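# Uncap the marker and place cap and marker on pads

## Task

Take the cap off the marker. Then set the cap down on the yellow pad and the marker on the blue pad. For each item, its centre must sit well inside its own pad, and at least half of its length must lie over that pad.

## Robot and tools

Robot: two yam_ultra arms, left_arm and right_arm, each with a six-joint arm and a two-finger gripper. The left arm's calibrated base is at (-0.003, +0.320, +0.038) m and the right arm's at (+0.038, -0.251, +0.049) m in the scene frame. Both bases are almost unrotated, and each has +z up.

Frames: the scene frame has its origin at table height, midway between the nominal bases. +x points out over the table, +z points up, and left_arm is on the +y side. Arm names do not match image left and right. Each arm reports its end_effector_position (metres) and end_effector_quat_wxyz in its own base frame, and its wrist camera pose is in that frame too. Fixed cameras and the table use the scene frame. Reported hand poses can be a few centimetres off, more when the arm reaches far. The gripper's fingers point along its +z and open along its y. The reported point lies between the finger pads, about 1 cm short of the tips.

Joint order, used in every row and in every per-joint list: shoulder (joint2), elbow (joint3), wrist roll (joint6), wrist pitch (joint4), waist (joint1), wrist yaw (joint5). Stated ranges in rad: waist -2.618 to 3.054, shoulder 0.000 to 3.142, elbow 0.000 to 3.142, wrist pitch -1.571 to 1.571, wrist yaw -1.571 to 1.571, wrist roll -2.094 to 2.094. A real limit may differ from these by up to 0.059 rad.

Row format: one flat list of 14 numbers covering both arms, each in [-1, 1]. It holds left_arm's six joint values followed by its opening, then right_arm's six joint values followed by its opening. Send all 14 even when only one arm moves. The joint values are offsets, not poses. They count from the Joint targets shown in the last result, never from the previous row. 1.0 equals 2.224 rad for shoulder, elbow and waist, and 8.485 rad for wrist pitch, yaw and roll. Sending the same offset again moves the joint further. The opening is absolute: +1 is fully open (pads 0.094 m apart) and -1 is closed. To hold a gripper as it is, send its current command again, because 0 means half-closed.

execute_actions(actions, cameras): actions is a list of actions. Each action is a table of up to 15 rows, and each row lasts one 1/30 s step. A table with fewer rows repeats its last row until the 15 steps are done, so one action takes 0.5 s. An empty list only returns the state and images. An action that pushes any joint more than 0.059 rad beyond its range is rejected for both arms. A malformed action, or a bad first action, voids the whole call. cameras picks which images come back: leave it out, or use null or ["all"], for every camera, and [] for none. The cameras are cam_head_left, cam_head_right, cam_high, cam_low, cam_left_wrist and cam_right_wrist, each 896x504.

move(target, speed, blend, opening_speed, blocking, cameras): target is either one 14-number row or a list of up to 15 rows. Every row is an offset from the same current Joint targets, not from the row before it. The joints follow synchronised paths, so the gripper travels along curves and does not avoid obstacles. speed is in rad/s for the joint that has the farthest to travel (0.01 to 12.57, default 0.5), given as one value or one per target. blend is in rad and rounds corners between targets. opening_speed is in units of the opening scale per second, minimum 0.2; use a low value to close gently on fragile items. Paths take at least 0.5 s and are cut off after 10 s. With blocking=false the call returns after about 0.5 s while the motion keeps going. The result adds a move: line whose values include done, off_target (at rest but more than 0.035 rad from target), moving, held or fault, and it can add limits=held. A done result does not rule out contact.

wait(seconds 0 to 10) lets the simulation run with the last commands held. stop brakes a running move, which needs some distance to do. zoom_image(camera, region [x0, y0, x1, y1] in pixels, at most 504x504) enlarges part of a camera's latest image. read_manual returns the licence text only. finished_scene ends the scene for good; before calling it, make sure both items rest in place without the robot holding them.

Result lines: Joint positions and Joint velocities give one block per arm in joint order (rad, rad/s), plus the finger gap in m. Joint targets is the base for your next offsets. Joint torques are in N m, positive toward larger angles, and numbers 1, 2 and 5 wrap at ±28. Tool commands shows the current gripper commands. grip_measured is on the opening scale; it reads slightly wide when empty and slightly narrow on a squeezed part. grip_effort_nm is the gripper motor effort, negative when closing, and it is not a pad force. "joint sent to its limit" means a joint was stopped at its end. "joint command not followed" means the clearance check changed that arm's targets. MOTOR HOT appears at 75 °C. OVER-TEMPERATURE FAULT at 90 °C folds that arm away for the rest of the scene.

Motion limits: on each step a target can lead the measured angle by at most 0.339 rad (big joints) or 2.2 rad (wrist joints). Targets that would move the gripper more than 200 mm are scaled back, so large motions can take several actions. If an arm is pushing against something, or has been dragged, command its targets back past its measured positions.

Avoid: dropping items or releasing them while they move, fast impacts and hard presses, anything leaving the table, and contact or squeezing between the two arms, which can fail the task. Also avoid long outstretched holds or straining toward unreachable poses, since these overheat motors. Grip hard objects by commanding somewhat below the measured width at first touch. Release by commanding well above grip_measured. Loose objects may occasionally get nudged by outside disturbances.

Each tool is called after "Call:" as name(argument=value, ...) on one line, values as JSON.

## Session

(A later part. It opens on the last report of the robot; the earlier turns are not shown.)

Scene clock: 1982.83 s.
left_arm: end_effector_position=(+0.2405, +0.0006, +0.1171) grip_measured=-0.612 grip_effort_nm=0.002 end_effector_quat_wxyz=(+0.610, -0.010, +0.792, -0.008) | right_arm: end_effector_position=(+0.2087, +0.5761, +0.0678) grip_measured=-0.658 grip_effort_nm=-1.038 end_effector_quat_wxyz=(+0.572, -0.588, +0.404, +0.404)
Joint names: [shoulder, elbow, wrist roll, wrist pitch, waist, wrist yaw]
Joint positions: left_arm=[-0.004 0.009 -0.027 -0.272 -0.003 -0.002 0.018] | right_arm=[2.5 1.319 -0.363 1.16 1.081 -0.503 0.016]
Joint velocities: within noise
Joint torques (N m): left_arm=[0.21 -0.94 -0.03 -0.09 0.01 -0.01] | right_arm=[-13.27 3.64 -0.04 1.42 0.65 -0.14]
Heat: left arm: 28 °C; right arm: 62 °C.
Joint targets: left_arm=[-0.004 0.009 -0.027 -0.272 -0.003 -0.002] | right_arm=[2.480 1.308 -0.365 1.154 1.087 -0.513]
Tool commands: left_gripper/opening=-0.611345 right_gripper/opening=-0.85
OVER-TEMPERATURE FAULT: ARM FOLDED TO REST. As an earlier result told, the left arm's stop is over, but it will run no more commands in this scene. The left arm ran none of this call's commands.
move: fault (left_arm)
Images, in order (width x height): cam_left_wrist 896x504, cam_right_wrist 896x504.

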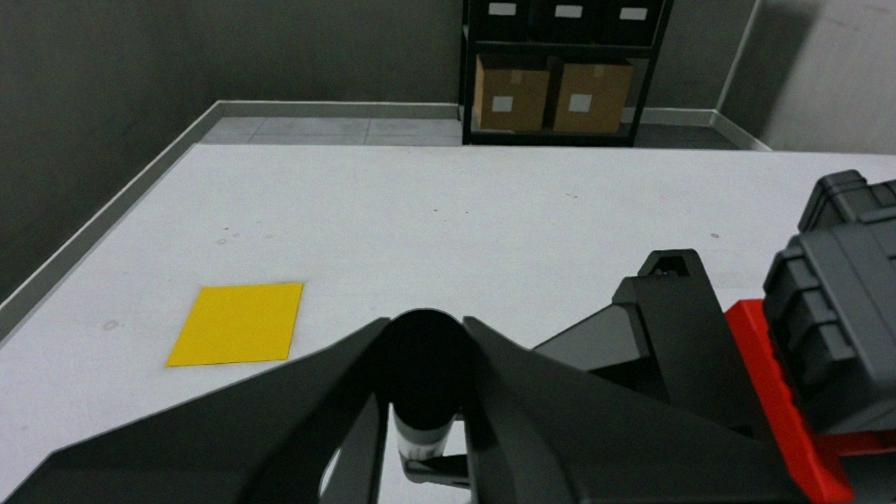

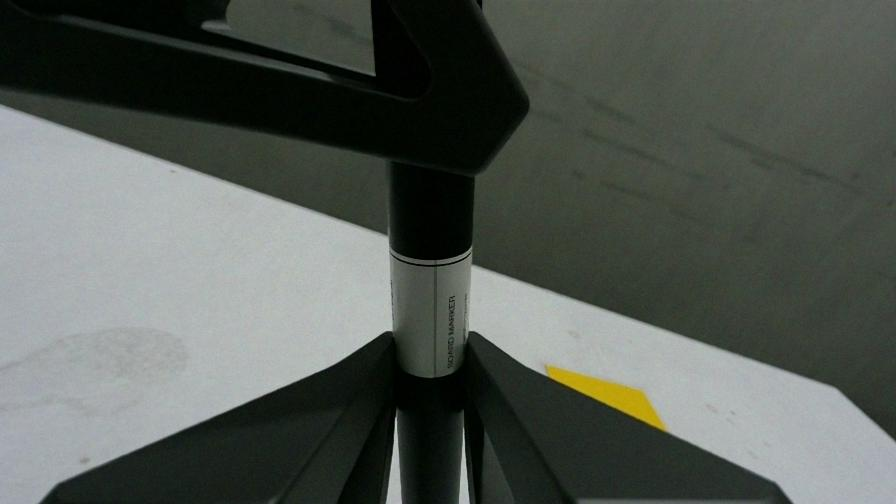

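Call:
move(target=[[0,0,0,0,0,0,-0.6114, -0.0198,0.0301,-0.0252,-0.0047,-0.0166,-0.0028,-0.85],[0,0,0,0,0,0,-0.6114, -0.0261,0.0436,-0.0520,-0.0099,-0.0270,-0.0055,-0.85]], speed=0.3, cameras=["cam_right_wrist","cam_left_wrist"])

Scene clock: 2051.53 s.
left_arm: end_effector_position=(+0.2405, +0.0009, +0.1171) grip_measured=-0.612 grip_effort_nm=-0.002 end_effector_quat_wxyz=(+0.610, -0.011, +0.792, -0.008) | right_arm: end_effector_position=(+0.2324, +0.5765, +0.0806) grip_measured=-0.658 grip_effort_nm=-1.043 end_effector_quat_wxyz=(+0.642, -0.662, +0.273, +0.274)
Joint names: [shoulder, elbow, wrist roll, wrist pitch, waist, wrist yaw]
Joint positions: left_arm=[-0.004 0.009 -0.027 -0.272 -0.003 -0.004 0.018] | right_arm=[2.484 1.376 -0.793 1.078 1.036 -0.547 0.016]
Joint velocities: within noise
Joint torques (N m): left_arm=[0.25 -1.01 -0.02 -0.11 0.12 -0.04] | right_arm=[-16.79 7.16 -0.17 1.37 -0.81 -0.16]
Heat: left arm: 28 °C; right arm: 61 °C.
Joint targets: left_arm=[-0.004 0.009 -0.027 -0.272 -0.003 -0.004] | right_arm=[2.422 1.405 -0.806 1.070 1.027 -0.560]
Tool commands: left_gripper/opening=-0.611346 right_gripper/opening=-0.85
OVER-TEMPERATURE FAULT: ARM FOLDED TO REST. As an earlier result told, the left arm's stop is over, but it will run no more commands in this scene. The left arm ran none of this call's commands.
move: fault (left_arm), off_target (right_arm); right_arm: the shoulder is farthest, 0.062 rad from its target
Images, in order (width x height): cam_left_wrist 896x504, cam_right_wrist 896x504.

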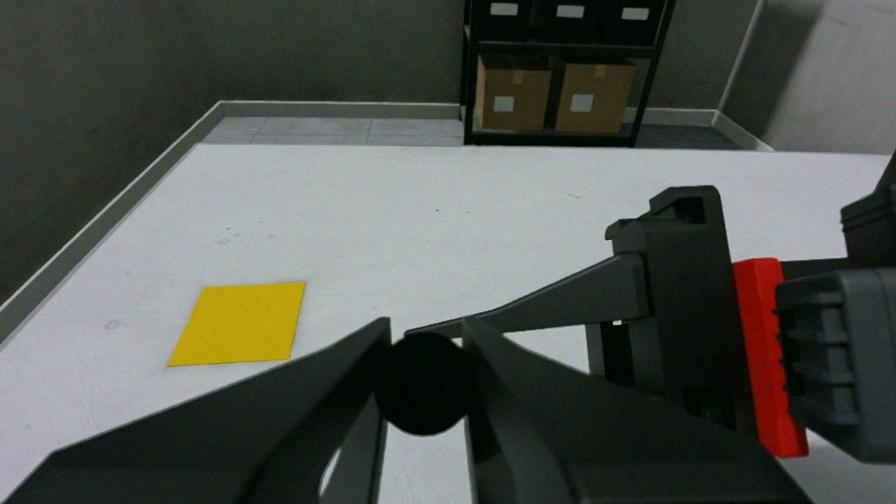

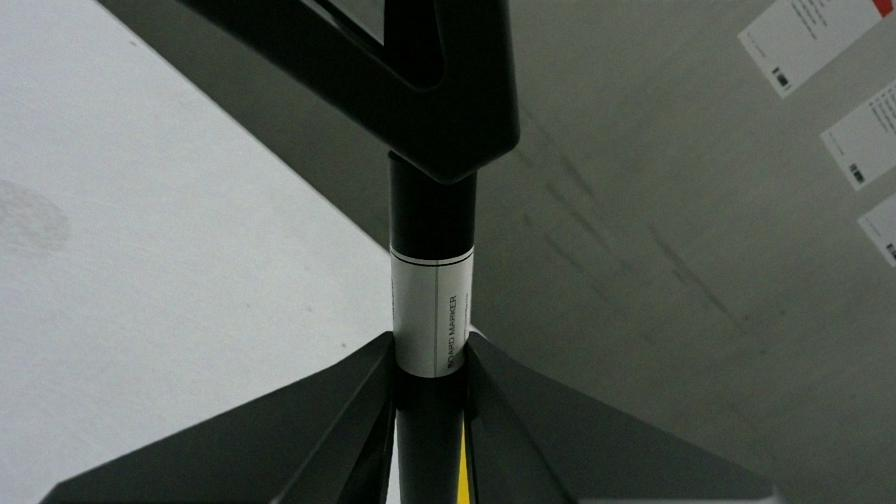

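Call:
move(target=[[0,0,0,0,0,0,-0.6114, -0.0094,0.0099,-0.0246,-0.0051,-0.0072,-0.0019,-0.85],[0,0,0,0,0,0,-0.6114, -0.0211,0.0182,-0.0494,-0.0103,-0.0121,-0.0032,-0.85],[0,0,0,0,0,0,-0.6114, -0.0050,0.0110,-0.0494,-0.0103,-0.0121,-0.0032,-0.85]], speed=0.3, cameras=["cam_right_wrist","cam_left_wrist"])

Scene clock: 2077.03 s.
left_arm: end_effector_position=(+0.2405, +0.0010, +0.1171) grip_measured=-0.612 grip_effort_nm=-0.002 end_effector_quat_wxyz=(+0.610, -0.011, +0.792, -0.007) | right_arm: end_effector_position=(+0.2462, +0.5768, +0.0995) grip_measured=-0.658 grip_effort_nm=-1.038 end_effector_quat_wxyz=(+0.680, -0.707, +0.134, +0.138)
Joint names: [shoulder, elbow, wrist roll, wrist pitch, waist, wrist yaw]
Joint positions: left_arm=[-0.004 0.009 -0.027 -0.272 -0.003 -0.005 0.018] | right_arm=[2.442 1.411 -1.207 0.987 1.011 -0.571 0.016]
Joint velocities: within noise
Joint torques (N m): left_arm=[0.25 -1.03 -0.01 -0.09 -0.02 0] | right_arm=[-14.41 6.46 -0.22 1.37 -1.05 -0.19]
Heat: left arm: 28 °C; right arm: 71 °C.
Joint targets: left_arm=[-0.004 0.009 -0.027 -0.272 -0.003 -0.005] | right_arm=[2.410 1.429 -1.225 0.982 1.000 -0.587]
Tool commands: left_gripper/opening=-0.611347 right_gripper/opening=-0.85
OVER-TEMPERATURE FAULT: ARM FOLDED TO REST. As an earlier result told, the left arm's stop is over, but it will run no more commands in this scene. The left arm ran none of this call's commands.
move: fault (left_arm)
Images, in order (width x height): cam_left_wrist 896x504, cam_right_wrist 896x504.

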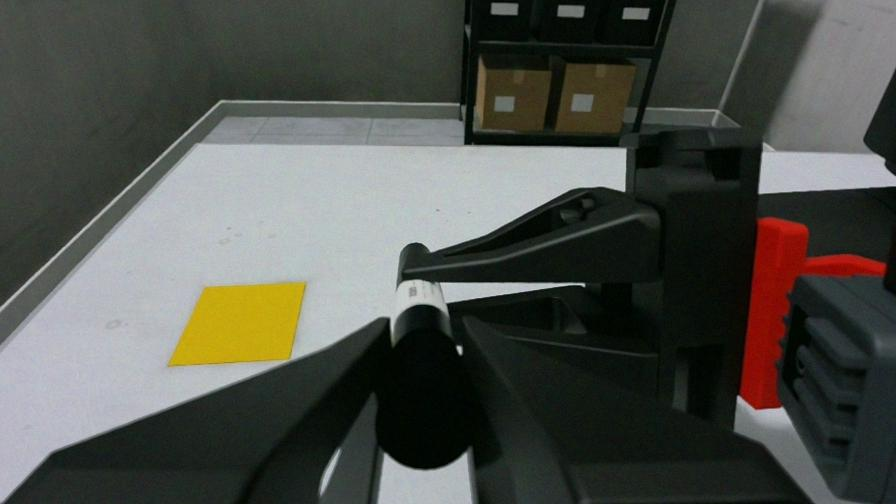

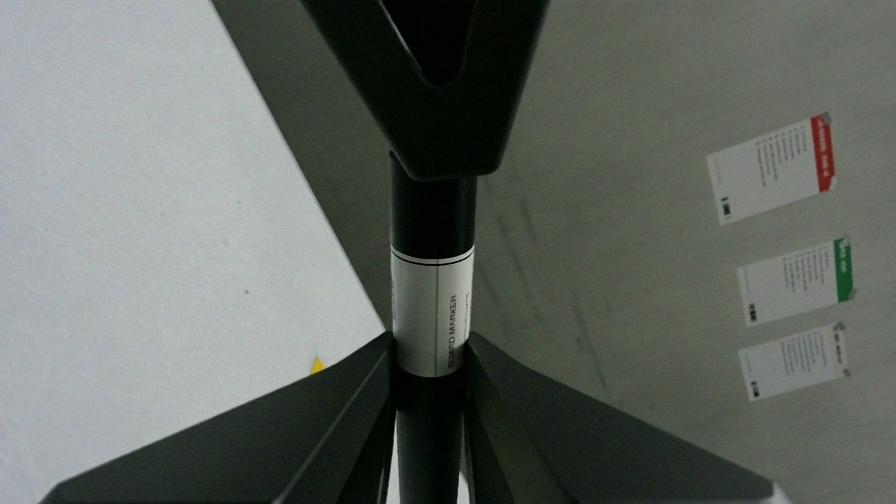

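Call:
move(target=[0,0,0,0,0,0,-0.6114, 0.0157,0,0,-0.0071,-0.0252,0.0200,-0.85], speed=0.3, cameras=["cam_left_wrist"])

Scene clock: 2142.40 s.
left_arm: end_effector_position=(+0.2405, +0.0012, +0.1171) grip_measured=-0.612 grip_effort_nm=-0.002 end_effector_quat_wxyz=(+0.610, -0.011, +0.792, -0.007) | right_arm: end_effector_position=(+0.2502, +0.5762, +0.0993) grip_measured=-0.658 grip_effort_nm=-1.043 end_effector_quat_wxyz=(+0.682, -0.707, +0.137, +0.128)
Joint names: [shoulder, elbow, wrist roll, wrist pitch, waist, wrist yaw]
Joint positions: left_arm=[-0.004 0.009 -0.027 -0.272 -0.003 -0.005 0.018] | right_arm=[2.442 1.411 -1.217 0.986 1.009 -0.556 0.016]
Joint velocities: within noise
Joint torques (N m): left_arm=[0.2 -1.05 -0.03 -0.1 0.02 -0.02] | right_arm=[-11.77 6.5 -0.12 0.84 -6.16 1.39]
Heat: left arm: 28 °C; right arm: 57 °C.
Joint targets: left_arm=[-0.004 0.009 -0.027 -0.272 -0.003 -0.005] | right_arm=[2.445 1.429 -1.225 0.922 0.944 -0.417]
Tool commands: left_gripper/opening=-0.611346 right_gripper/opening=-0.85
OVER-TEMPERATURE FAULT: ARM FOLDED TO REST. As an earlier result told, the left arm's stop is over, but it will run no more commands in this scene. The left arm ran none of this call's commands.
move: fault (left_arm), off_target (right_arm); right_arm: the wrist yaw is farthest, 0.139 rad from its target
Images, in order (width x height): cam_left_wrist 896x504.

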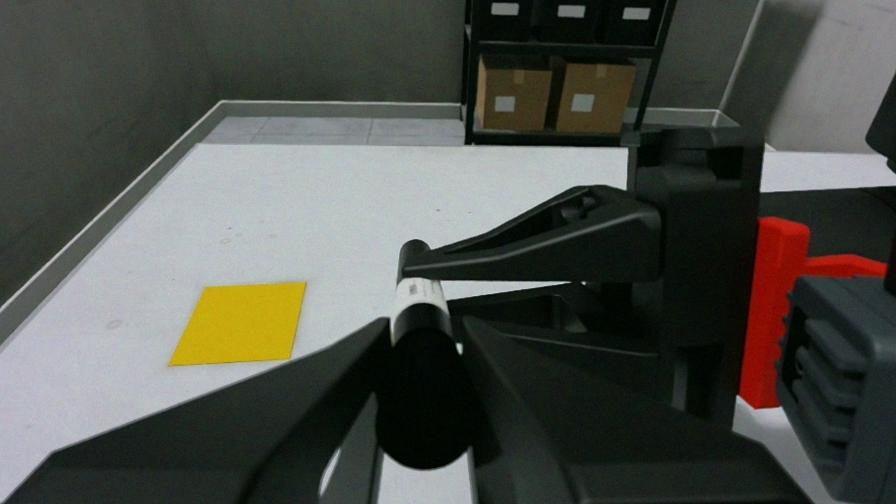

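Call:
move(target=[0,0,0,0,0,0,-0.6114, 0.0148,0,0,-0.0190,-0.0382,0.0326,-0.85], speed=0.4, cameras=["cam_left_wrist","cam_right_wrist"])

Scene clock: 2165.60 s.
left_arm: end_effector_position=(+0.2405, +0.0017, +0.1171) grip_measured=-0.612 grip_effort_nm=-0.002 end_effector_quat_wxyz=(+0.610, -0.012, +0.792, -0.006) | right_arm: end_effector_position=(+0.3976, +0.4986, +0.0387) grip_measured=-0.658 grip_effort_nm=-1.043 end_effector_quat_wxyz=(-0.602, +0.708, -0.365, +0.057)
Joint names: [shoulder, elbow, wrist roll, wrist pitch, waist, wrist yaw]
Joint positions: left_arm=[-0.004 0.009 -0.027 -0.272 -0.003 -0.008 0.018] | right_arm=[2.452 1.413 -1.227 0.765 0.858 -0.138 0.016]
Joint velocities: within noise
Joint torques (N m): left_arm=[0.27 -1.06 -0.02 -0.11 0.03 -0.02] | right_arm=[-10.14 6.43 0.02 1.49 0.1 -0.1]
Heat: left arm: 28 °C; right arm: 55 °C.
Joint targets: left_arm=[-0.004 0.009 -0.027 -0.272 -0.003 -0.008] | right_arm=[2.478 1.430 -1.225 0.761 0.859 -0.141]
Tool commands: left_gripper/opening=-0.611341 right_gripper/opening=-0.85
OVER-TEMPERATURE FAULT: ARM FOLDED TO REST. As an earlier result told, the left arm's stop is over, but it will run no more commands in this scene. The left arm ran none of this call's commands.
move: fault (left_arm)
Images, in order (width x height): cam_left_wrist 896x504, cam_right_wrist 896x504.

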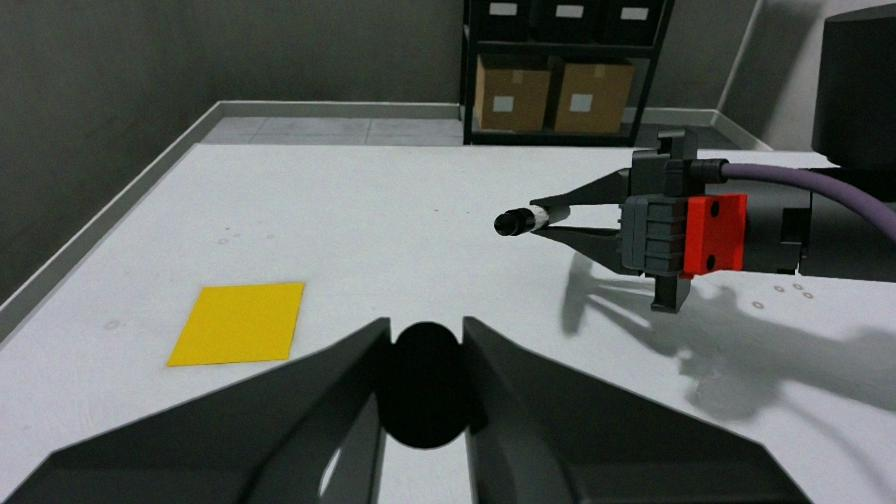

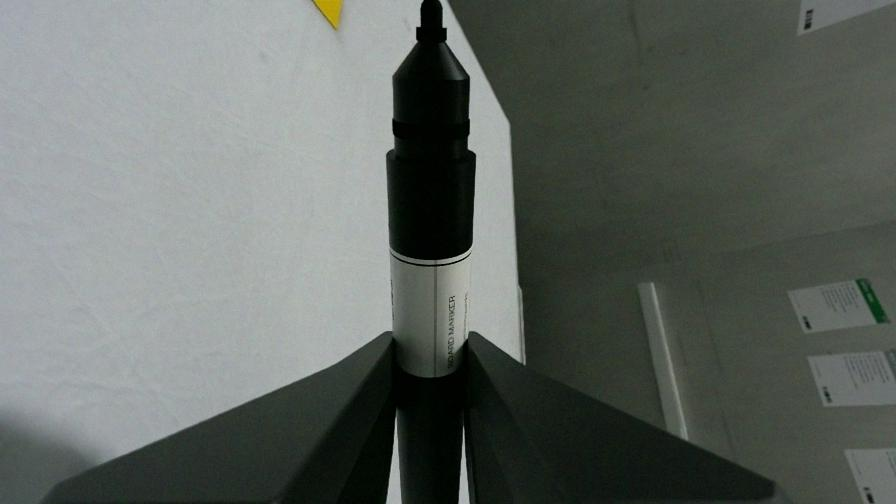

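Call:
zoom_image(camera="cam_left_wrist", region=[300, 250, 560, 504])

Call:
zoom_image(camera="cam_right_wrist", region=[330, 0, 560, 400])

Scaled by 1.938.

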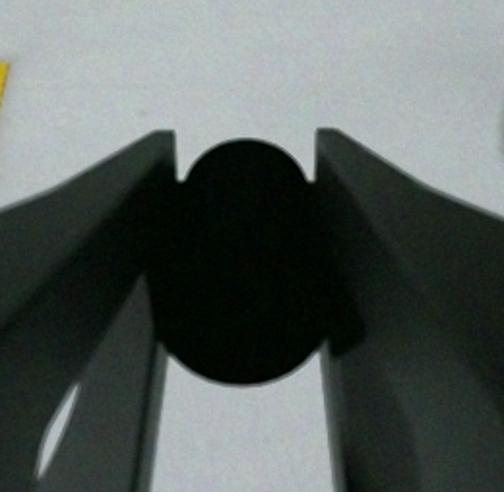

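Scaled by 1.260.

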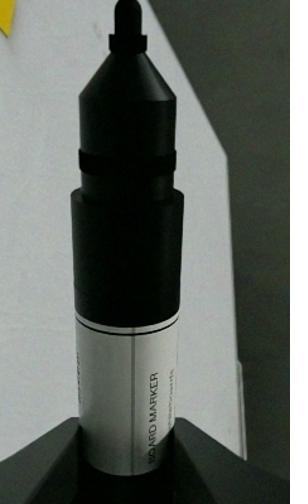

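Call:
execute_actions(actions=[])

Call:
zoom_image(camera="cam_high", region=[480, 170, 580, 270])

Call:
zoom_image(camera="cam_low", region=[500, 130, 620, 250])

Scene clock: 2831.73 s.
left_arm: end_effector_position=(+0.2405, +0.0017, +0.1171) grip_measured=-0.612 grip_effort_nm=-0.007 end_effector_quat_wxyz=(+0.610, -0.012, +0.792, -0.006) | right_arm: end_effector_position=(+0.3976, +0.4984, +0.0383) grip_measured=-0.658 grip_effort_nm=-1.043 end_effector_quat_wxyz=(-0.601, +0.708, -0.365, +0.057)
Joint names: [shoulder, elbow, wrist roll, wrist pitch, waist, wrist yaw]
Joint positions: left_arm=[-0.004 0.009 -0.027 -0.272 -0.003 -0.008 0.018] | right_arm=[2.452 1.413 -1.228 0.763 0.858 -0.137 0.016]
Joint velocities: within noise
Joint torques (N m): left_arm=[0.25 -0.95 0 -0.08 -0.1 -0.05] | right_arm=[-10.04 6.45 0.01 1.52 0.08 -0.08]
Heat: left arm: 28 °C; right arm: 49 °C.
Joint targets: left_arm=[-0.004 0.009 -0.027 -0.272 -0.003 -0.008] | right_arm=[2.478 1.430 -1.225 0.761 0.859 -0.141]
Tool commands: left_gripper/opening=-0.611341 right_gripper/opening=-0.85
OVER-TEMPERATURE FAULT: ARM FOLDED TO REST. As an earlier result told, the left arm's stop is over, but it will run no more commands in this scene.

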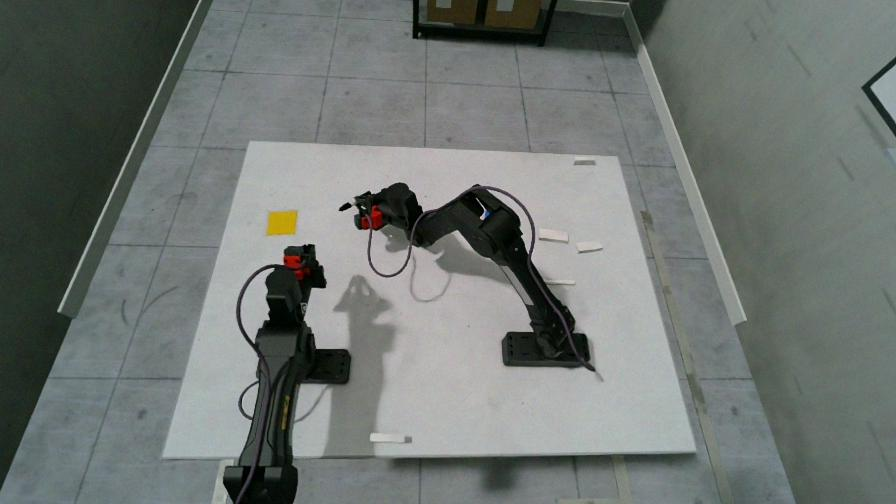

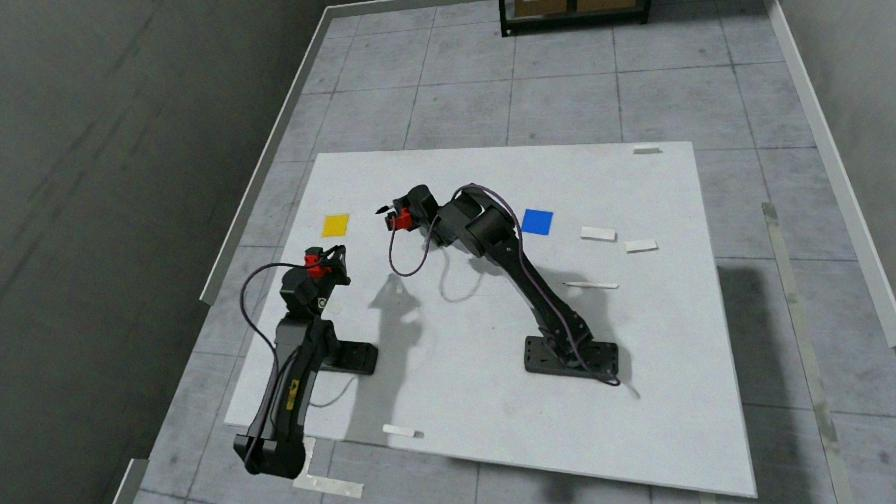

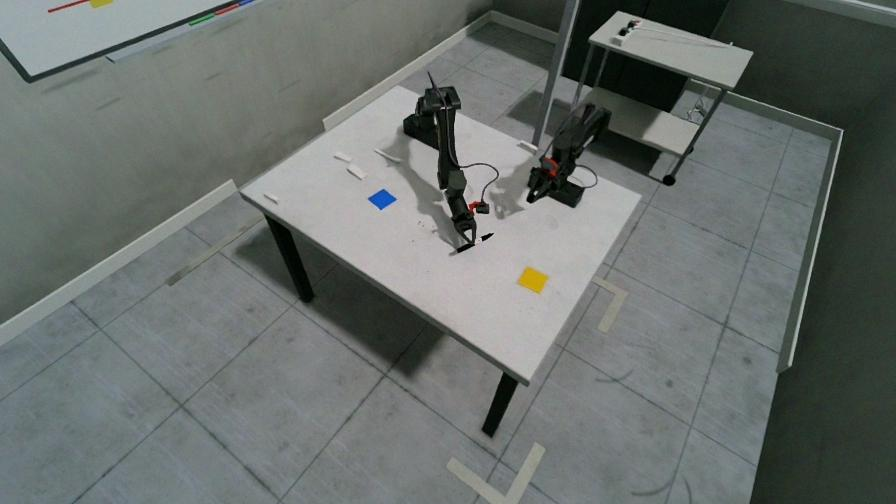

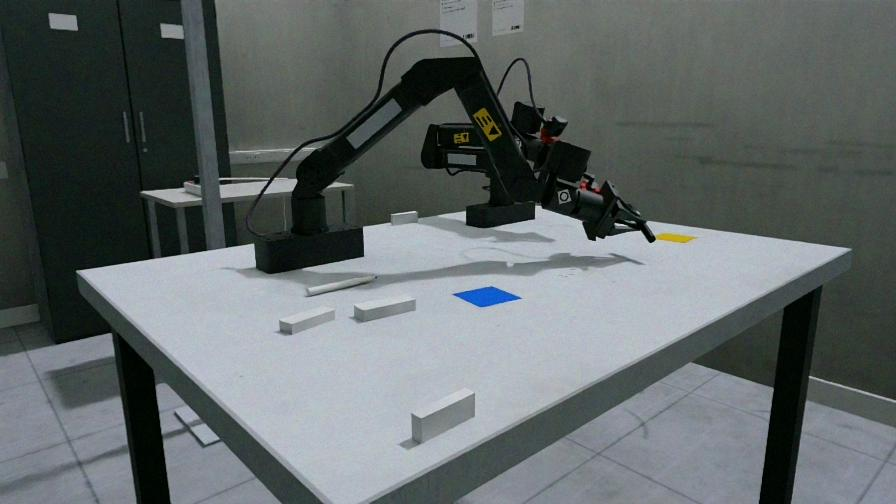

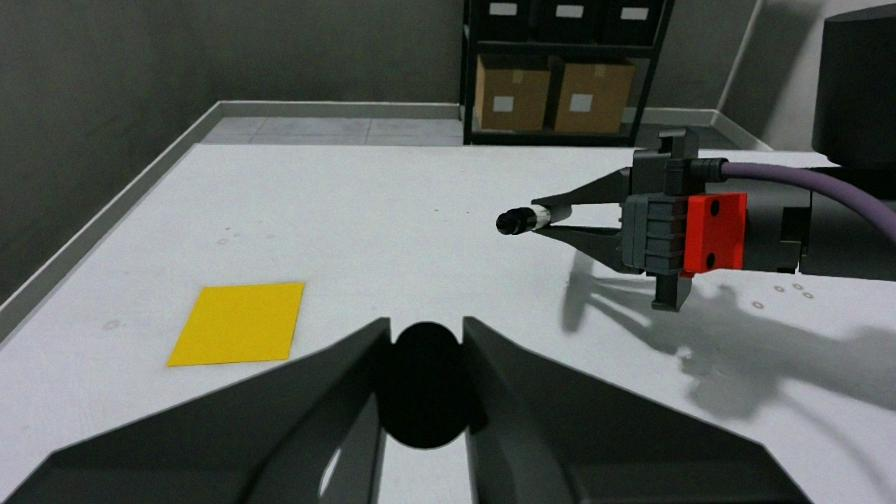

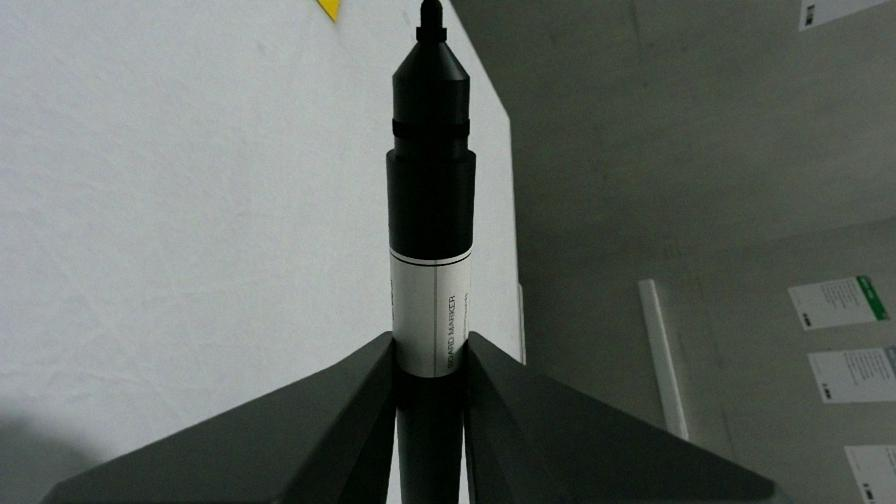

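Scaled by 5.040.

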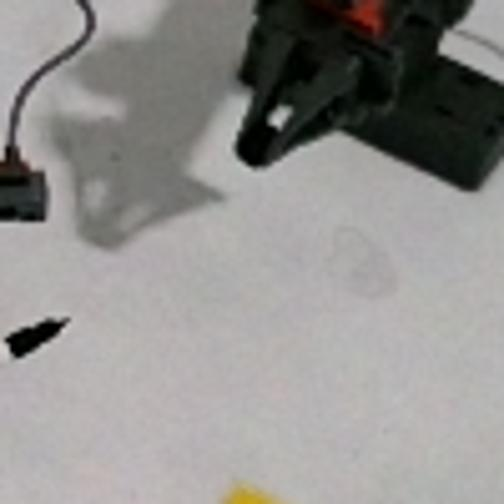

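Scaled by 4.200.

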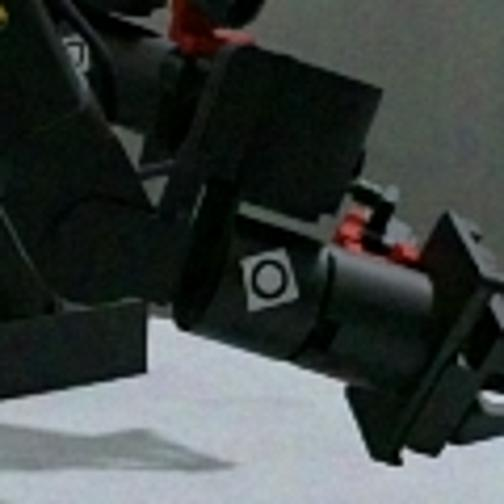

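Call:
move(target=[0,0,0,0,0,0,-0.6114, 0.0526,0.0589,0.0279,0.0346,0.0450,-0.0585,-0.85], speed=0.3, cameras=["cam_right_wrist","cam_left_wrist"])

Call:
zoom_image(camera="cam_left_wrist", region=[350, 220, 550, 460])

Scene clock: 3001.50 s.
left_arm: end_effector_position=(+0.2405, +0.0017, +0.1171) grip_measured=-0.612 grip_effort_nm=-0.002 end_effector_quat_wxyz=(+0.610, -0.012, +0.792, -0.006) | right_arm: end_effector_position=(+0.2824, +0.5775, +0.0826) grip_measured=-0.658 grip_effort_nm=-1.048 end_effector_quat_wxyz=(+0.679, -0.678, +0.201, +0.198)
Joint names: [shoulder, elbow, wrist roll, wrist pitch, waist, wrist yaw]
Joint positions: left_arm=[-0.004 0.009 -0.027 -0.272 -0.003 -0.008 0.018] | right_arm=[2.566 1.531 -0.999 1.036 0.955 -0.611 0.016]
Joint velocities: within noise
Joint torques (N m): left_arm=[0.27 -0.96 0 -0.1 -0.02 -0.04] | right_arm=[-10.4 7.56 0.1 1.58 0.42 -0.28]
Heat: left arm: 27 °C; right arm: 48 °C.
Joint targets: left_arm=[-0.004 0.009 -0.027 -0.272 -0.003 -0.008] | right_arm=[2.595 1.561 -0.988 1.055 0.959 -0.637]
Tool commands: left_gripper/opening=-0.611341 right_gripper/opening=-0.85
OVER-TEMPERATURE FAULT: ARM FOLDED TO REST. As an earlier result told, the left arm's stop is over, but it will run no more commands in this scene. The left arm ran none of this call's commands.
move: fault (left_arm)
Images, in order (width x height): cam_left_wrist 896x504, cam_right_wrist 896x504.

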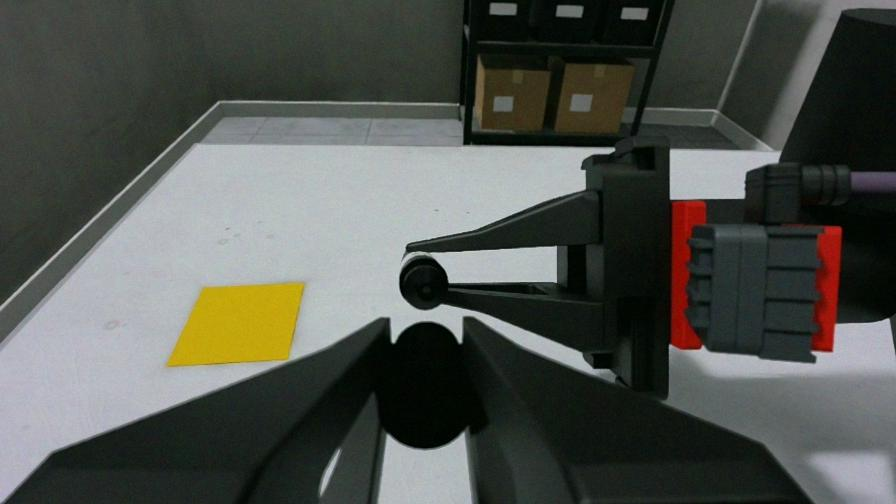

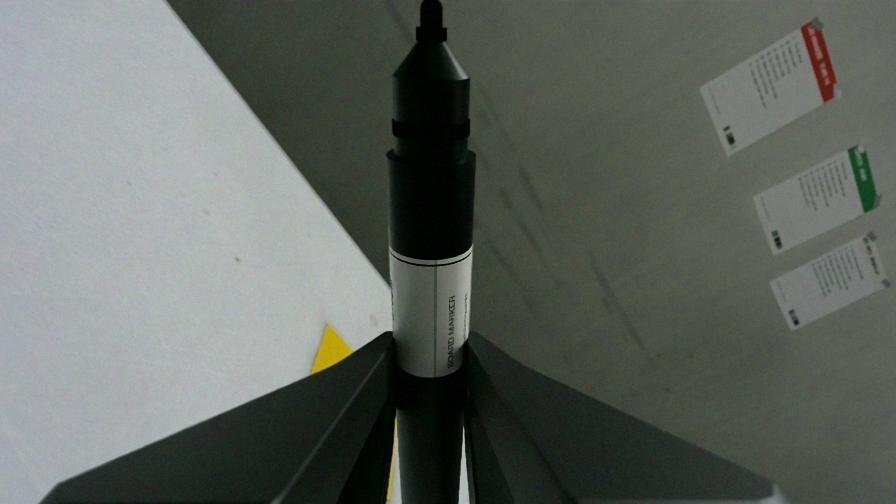

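Scaled by 2.100.

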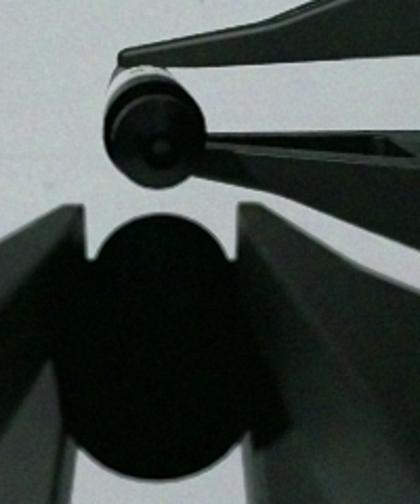

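Call:
move(target=[0,0,0,0,0,0,-0.6114, -0.0445,-0.0396,0,0.0011,0.0090,0.0044,-0.85], speed=0.15, cameras=["cam_left_wrist"])

Call:
zoom_image(camera="cam_left_wrist", region=[350, 220, 550, 460])

Scene clock: 3064.97 s.
left_arm: end_effector_position=(+0.2405, +0.0017, +0.1171) grip_measured=-0.612 grip_effort_nm=-0.002 end_effector_quat_wxyz=(+0.610, -0.012, +0.792, -0.006) | right_arm: end_effector_position=(+0.2685, +0.5752, +0.0657) grip_measured=-0.658 grip_effort_nm=-1.043 end_effector_quat_wxyz=(+0.665, -0.687, +0.210, +0.204)
Joint names: [shoulder, elbow, wrist roll, wrist pitch, waist, wrist yaw]
Joint positions: left_arm=[-0.004 0.009 -0.027 -0.272 -0.003 -0.008 0.018] | right_arm=[2.566 1.482 -0.998 1.046 0.974 -0.598 0.016]
Joint velocities: within noise
Joint torques (N m): left_arm=[0.23 -0.99 -0.02 -0.12 -0.03 -0.04] | right_arm=[-17.91 4.01 0.09 1.62 0.46 -0.05]
Heat: left arm: 27 °C; right arm: 47 °C.
Joint targets: left_arm=[-0.004 0.009 -0.027 -0.272 -0.003 -0.008] | right_arm=[2.496 1.472 -0.988 1.064 0.979 -0.599]
Tool commands: left_gripper/opening=-0.611341 right_gripper/opening=-0.85
OVER-TEMPERATURE FAULT: ARM FOLDED TO REST. As an earlier result told, the left arm's stop is over, but it will run no more commands in this scene. The left arm ran none of this call's commands.
move: fault (left_arm), off_target (right_arm); right_arm: the shoulder is farthest, 0.070 rad from its target
Images, in order (width x height): cam_left_wrist 896x504.

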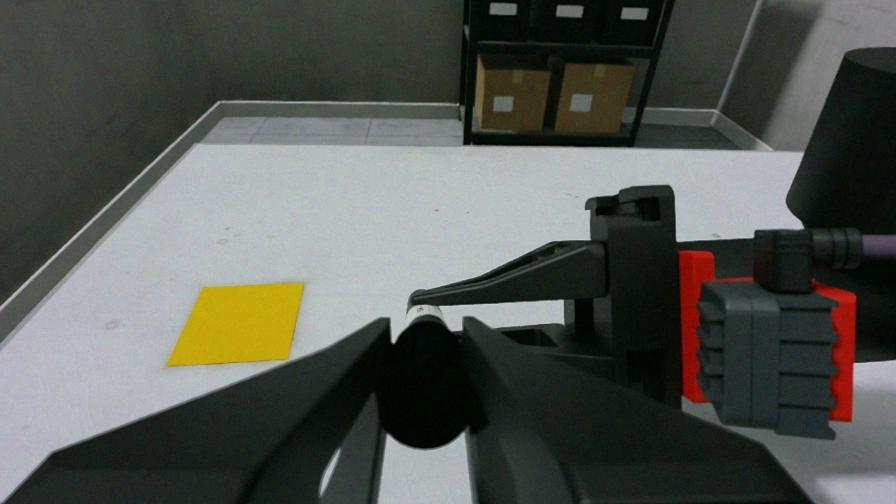

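Scaled by 2.100.

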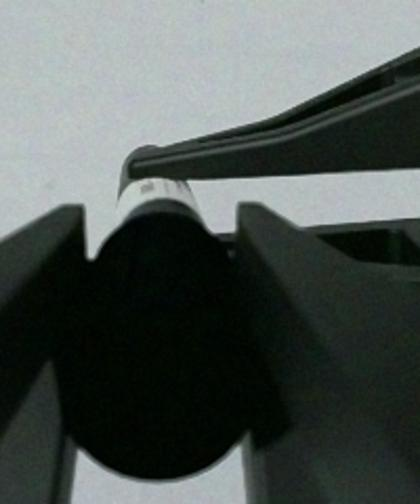

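Call:
move(target=[0,0,0,0,0,0,-0.6114, 0,0.0200,0,0.0005,0.0027,-0.0022,-0.85], speed=0.15, cameras=["cam_left_wrist"])

Call:
zoom_image(camera="cam_left_wrist", region=[350, 220, 550, 460])

Scene clock: 3122.60 s.
left_arm: end_effector_position=(+0.2405, +0.0017, +0.1171) grip_measured=-0.612 grip_effort_nm=0.007 end_effector_quat_wxyz=(+0.610, -0.012, +0.792, -0.006) | right_arm: end_effector_position=(+0.2673, +0.5774, +0.0695) grip_measured=-0.658 grip_effort_nm=-1.043 end_effector_quat_wxyz=(+0.669, -0.684, +0.205, +0.204)
Joint names: [shoulder, elbow, wrist roll, wrist pitch, waist, wrist yaw]
Joint positions: left_arm=[-0.004 0.009 -0.027 -0.272 -0.003 -0.008 0.018] | right_arm=[2.566 1.489 -0.998 1.051 0.977 -0.597 0.016]
Joint velocities: within noise
Joint torques (N m): left_arm=[0.2 -0.99 0 -0.1 -0.05 -0.03] | right_arm=[-17.95 7.13 0.1 1.58 0.75 -0.26]
Heat: left arm: 27 °C; right arm: 57 °C.
Joint targets: left_arm=[-0.004 0.009 -0.027 -0.272 -0.003 -0.008] | right_arm=[2.496 1.517 -0.988 1.068 0.985 -0.618]
Tool commands: left_gripper/opening=-0.611341 right_gripper/opening=-0.85
OVER-TEMPERATURE FAULT: ARM FOLDED TO REST. As an earlier result told, the left arm's stop is over, but it will run no more commands in this scene. The left arm ran none of this call's commands.
move: fault (left_arm), off_target (right_arm); right_arm: the shoulder is farthest, 0.070 rad from its target
Images, in order (width x height): cam_left_wrist 896x504.

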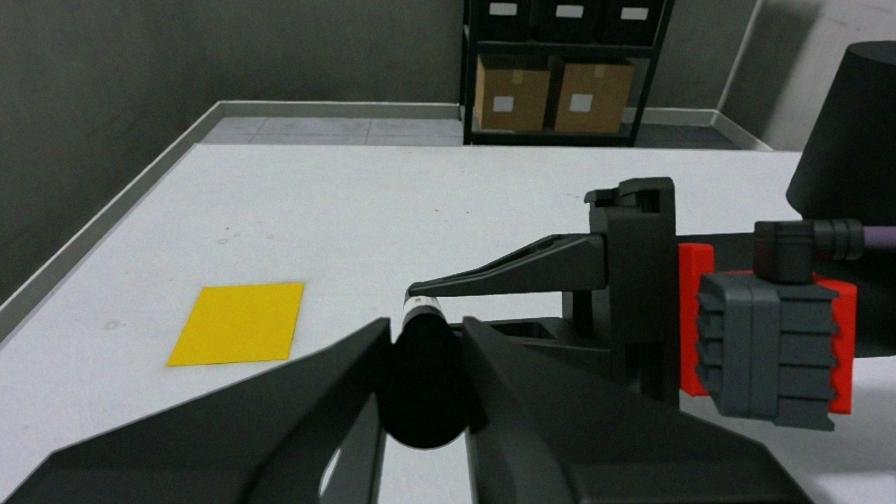

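Scaled by 2.100.

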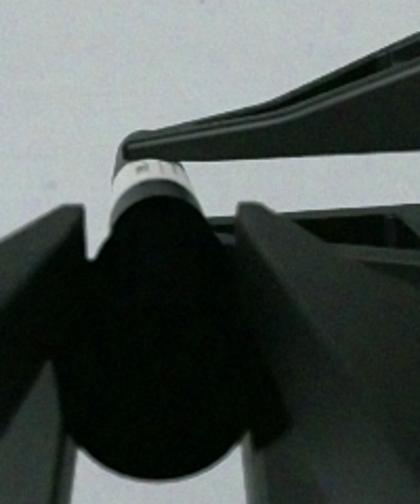

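Call:
move(target=[[0,0,0,0,0,0,-0.6114, 0,-0.0166,0,0,0,0,-0.85],[0,0,0,0,0,0,-0.6114, -0.0184,-0.0382,0,0.0002,0.0092,0.0062,-0.85]], speed=0.1, cameras=["cam_left_wrist","cam_right_wrist"])

Call:
zoom_image(camera="cam_left_wrist", region=[350, 220, 550, 460])

Scene clock: 3147.23 s.
left_arm: end_effector_position=(+0.2405, +0.0017, +0.1171) grip_measured=-0.612 grip_effort_nm=-0.007 end_effector_quat_wxyz=(+0.610, -0.012, +0.792, -0.006) | right_arm: end_effector_position=(+0.2574, +0.5770, +0.0793) grip_measured=-0.658 grip_effort_nm=-1.048 end_effector_quat_wxyz=(+0.671, -0.683, +0.209, +0.199)
Joint names: [shoulder, elbow, wrist roll, wrist pitch, waist, wrist yaw]
Joint positions: left_arm=[-0.004 0.009 -0.027 -0.272 -0.003 -0.008 0.018] | right_arm=[2.52 1.443 -0.998 1.053 0.998 -0.564 0.016]
Joint velocities: within noise
Joint torques (N m): left_arm=[0.23 -0.96 -0.01 -0.08 -0.01 -0.04] | right_arm=[-17.24 4.01 0.08 1.59 0.84 -0.03]
Heat: left arm: 27 °C; right arm: 59 °C.
Joint targets: left_arm=[-0.004 0.009 -0.027 -0.272 -0.003 -0.008] | right_arm=[2.455 1.432 -0.988 1.070 1.006 -0.566]
Tool commands: left_gripper/opening=-0.611341 right_gripper/opening=-0.85
OVER-TEMPERATURE FAULT: ARM FOLDED TO REST. As an earlier result told, the left arm's stop is over, but it will run no more commands in this scene. The left arm ran none of this call's commands.
move: fault (left_arm), off_target (right_arm); right_arm: the shoulder is farthest, 0.065 rad from its target
Images, in order (width x height): cam_left_wrist 896x504, cam_right_wrist 896x504.

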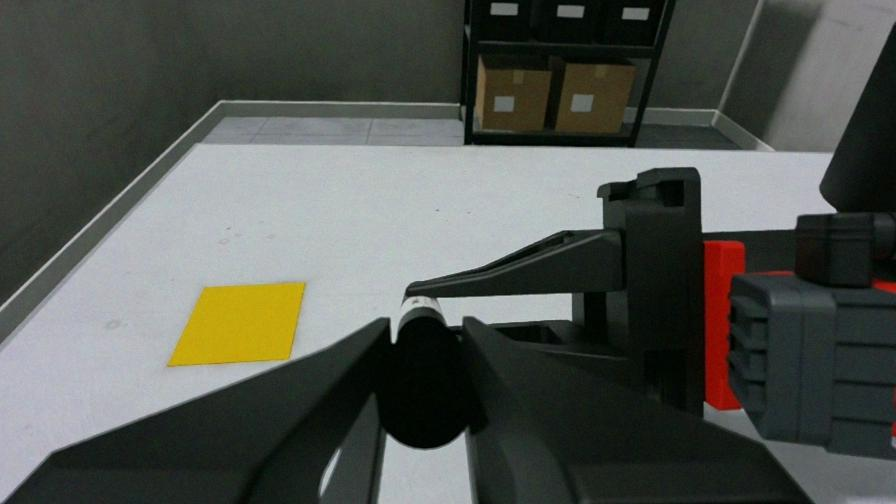

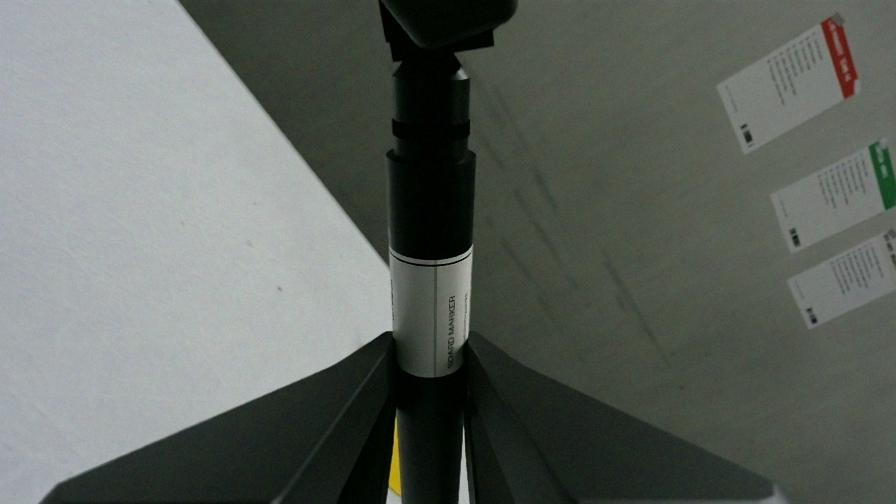

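Scaled by 2.100.

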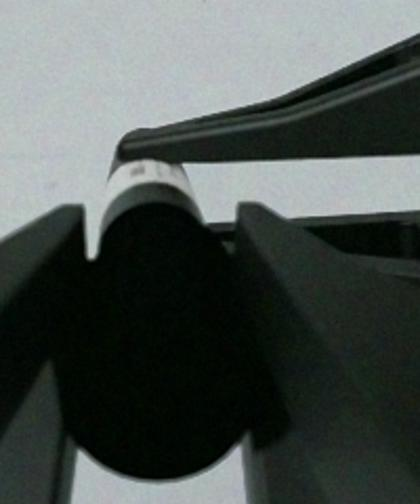

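Call:
zoom_image(camera="cam_right_wrist", region=[340, 0, 560, 160])

Scaled by 2.291.

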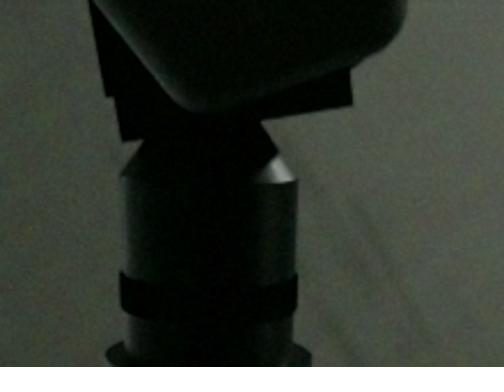

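Call:
move(target=[0,0,0,0,0,0,-0.6114, -0.0180,-0.0022,-0.0214,-0.0071,0,-0.0040,-0.85], speed=0.1, cameras=["cam_left_wrist","cam_right_wrist"])

Call:
zoom_image(camera="cam_right_wrist", region=[340, 0, 560, 160])

Call:
zoom_image(camera="cam_left_wrist", region=[350, 220, 550, 460])

Scene clock: 3265.73 s.
left_arm: end_effector_position=(+0.2405, +0.0017, +0.1171) grip_measured=-0.612 grip_effort_nm=-0.007 end_effector_quat_wxyz=(+0.610, -0.012, +0.792, -0.006) | right_arm: end_effector_position=(+0.2565, +0.5772, +0.0933) grip_measured=-0.658 grip_effort_nm=-1.043 end_effector_quat_wxyz=(+0.684, -0.699, +0.148, +0.144)
Joint names: [shoulder, elbow, wrist roll, wrist pitch, waist, wrist yaw]
Joint positions: left_arm=[-0.004 0.009 -0.027 -0.272 -0.003 -0.008 0.018] | right_arm=[2.481 1.438 -1.169 1.016 0.998 -0.571 0.016]
Joint velocities: within noise
Joint torques (N m): left_arm=[0.23 -0.9 -0.01 -0.12 -0.08 -0.02] | right_arm=[-17.4 4.01 -0.07 1.36 0.73 -0.33]
Heat: left arm: 27 °C; right arm: 66 °C.
Joint targets: left_arm=[-0.004 0.009 -0.027 -0.272 -0.003 -0.008] | right_arm=[2.415 1.427 -1.170 1.010 1.006 -0.599]
Tool commands: left_gripper/opening=-0.611341 right_gripper/opening=-0.85
OVER-TEMPERATURE FAULT: ARM FOLDED TO REST. As an earlier result told, the left arm's stop is over, but it will run no more commands in this scene. The left arm ran none of this call's commands.
move: fault (left_arm), off_target (right_arm); right_arm: the shoulder is farthest, 0.066 rad from its target
Images, in order (width x height): cam_left_wrist 896x504, cam_right_wrist 896x504.

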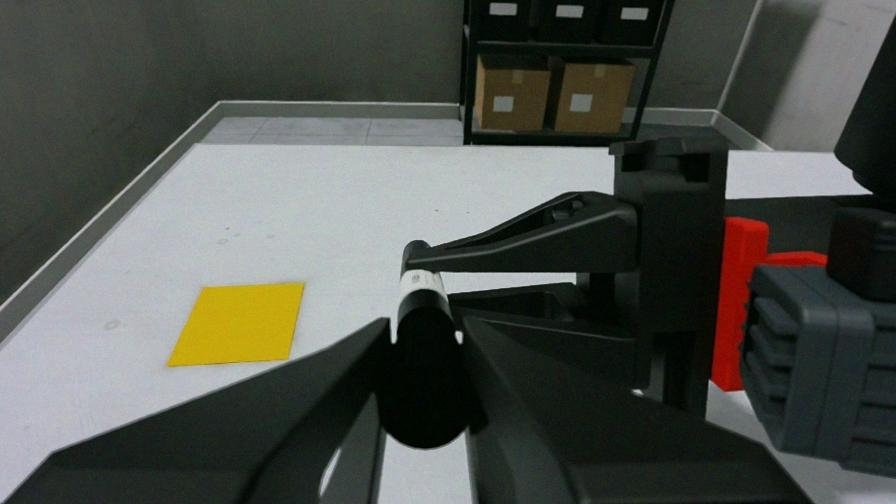

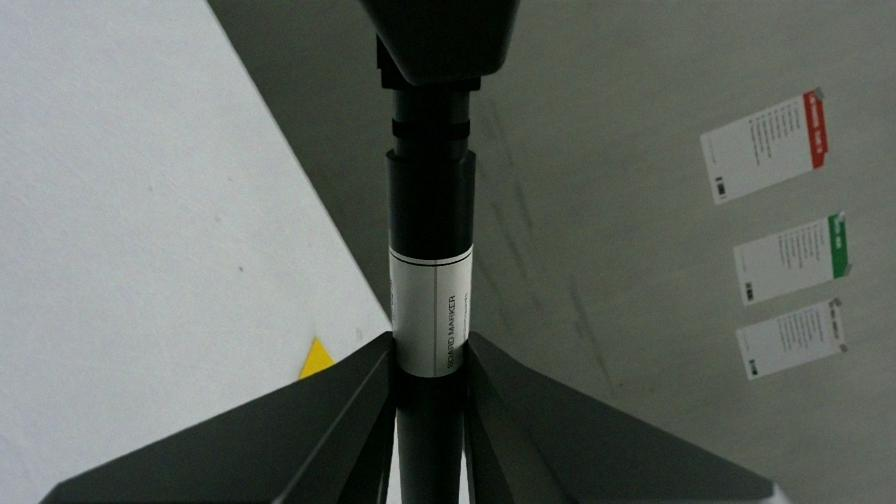

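Scaled by 2.291.

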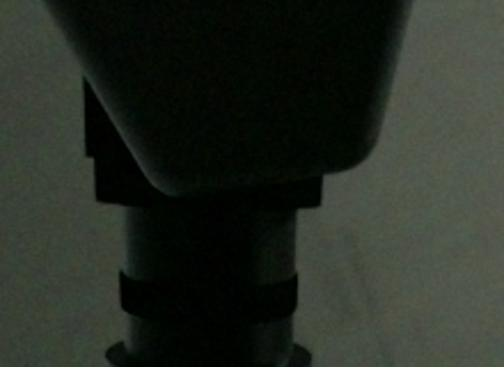

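Scaled by 2.100.

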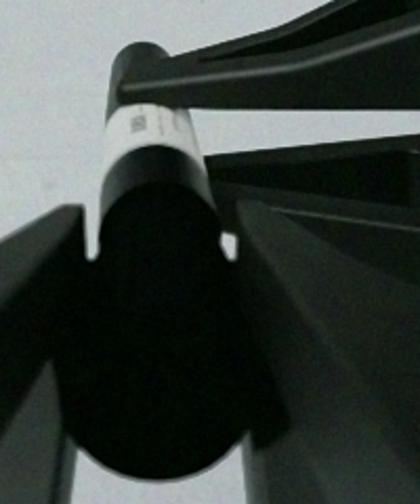

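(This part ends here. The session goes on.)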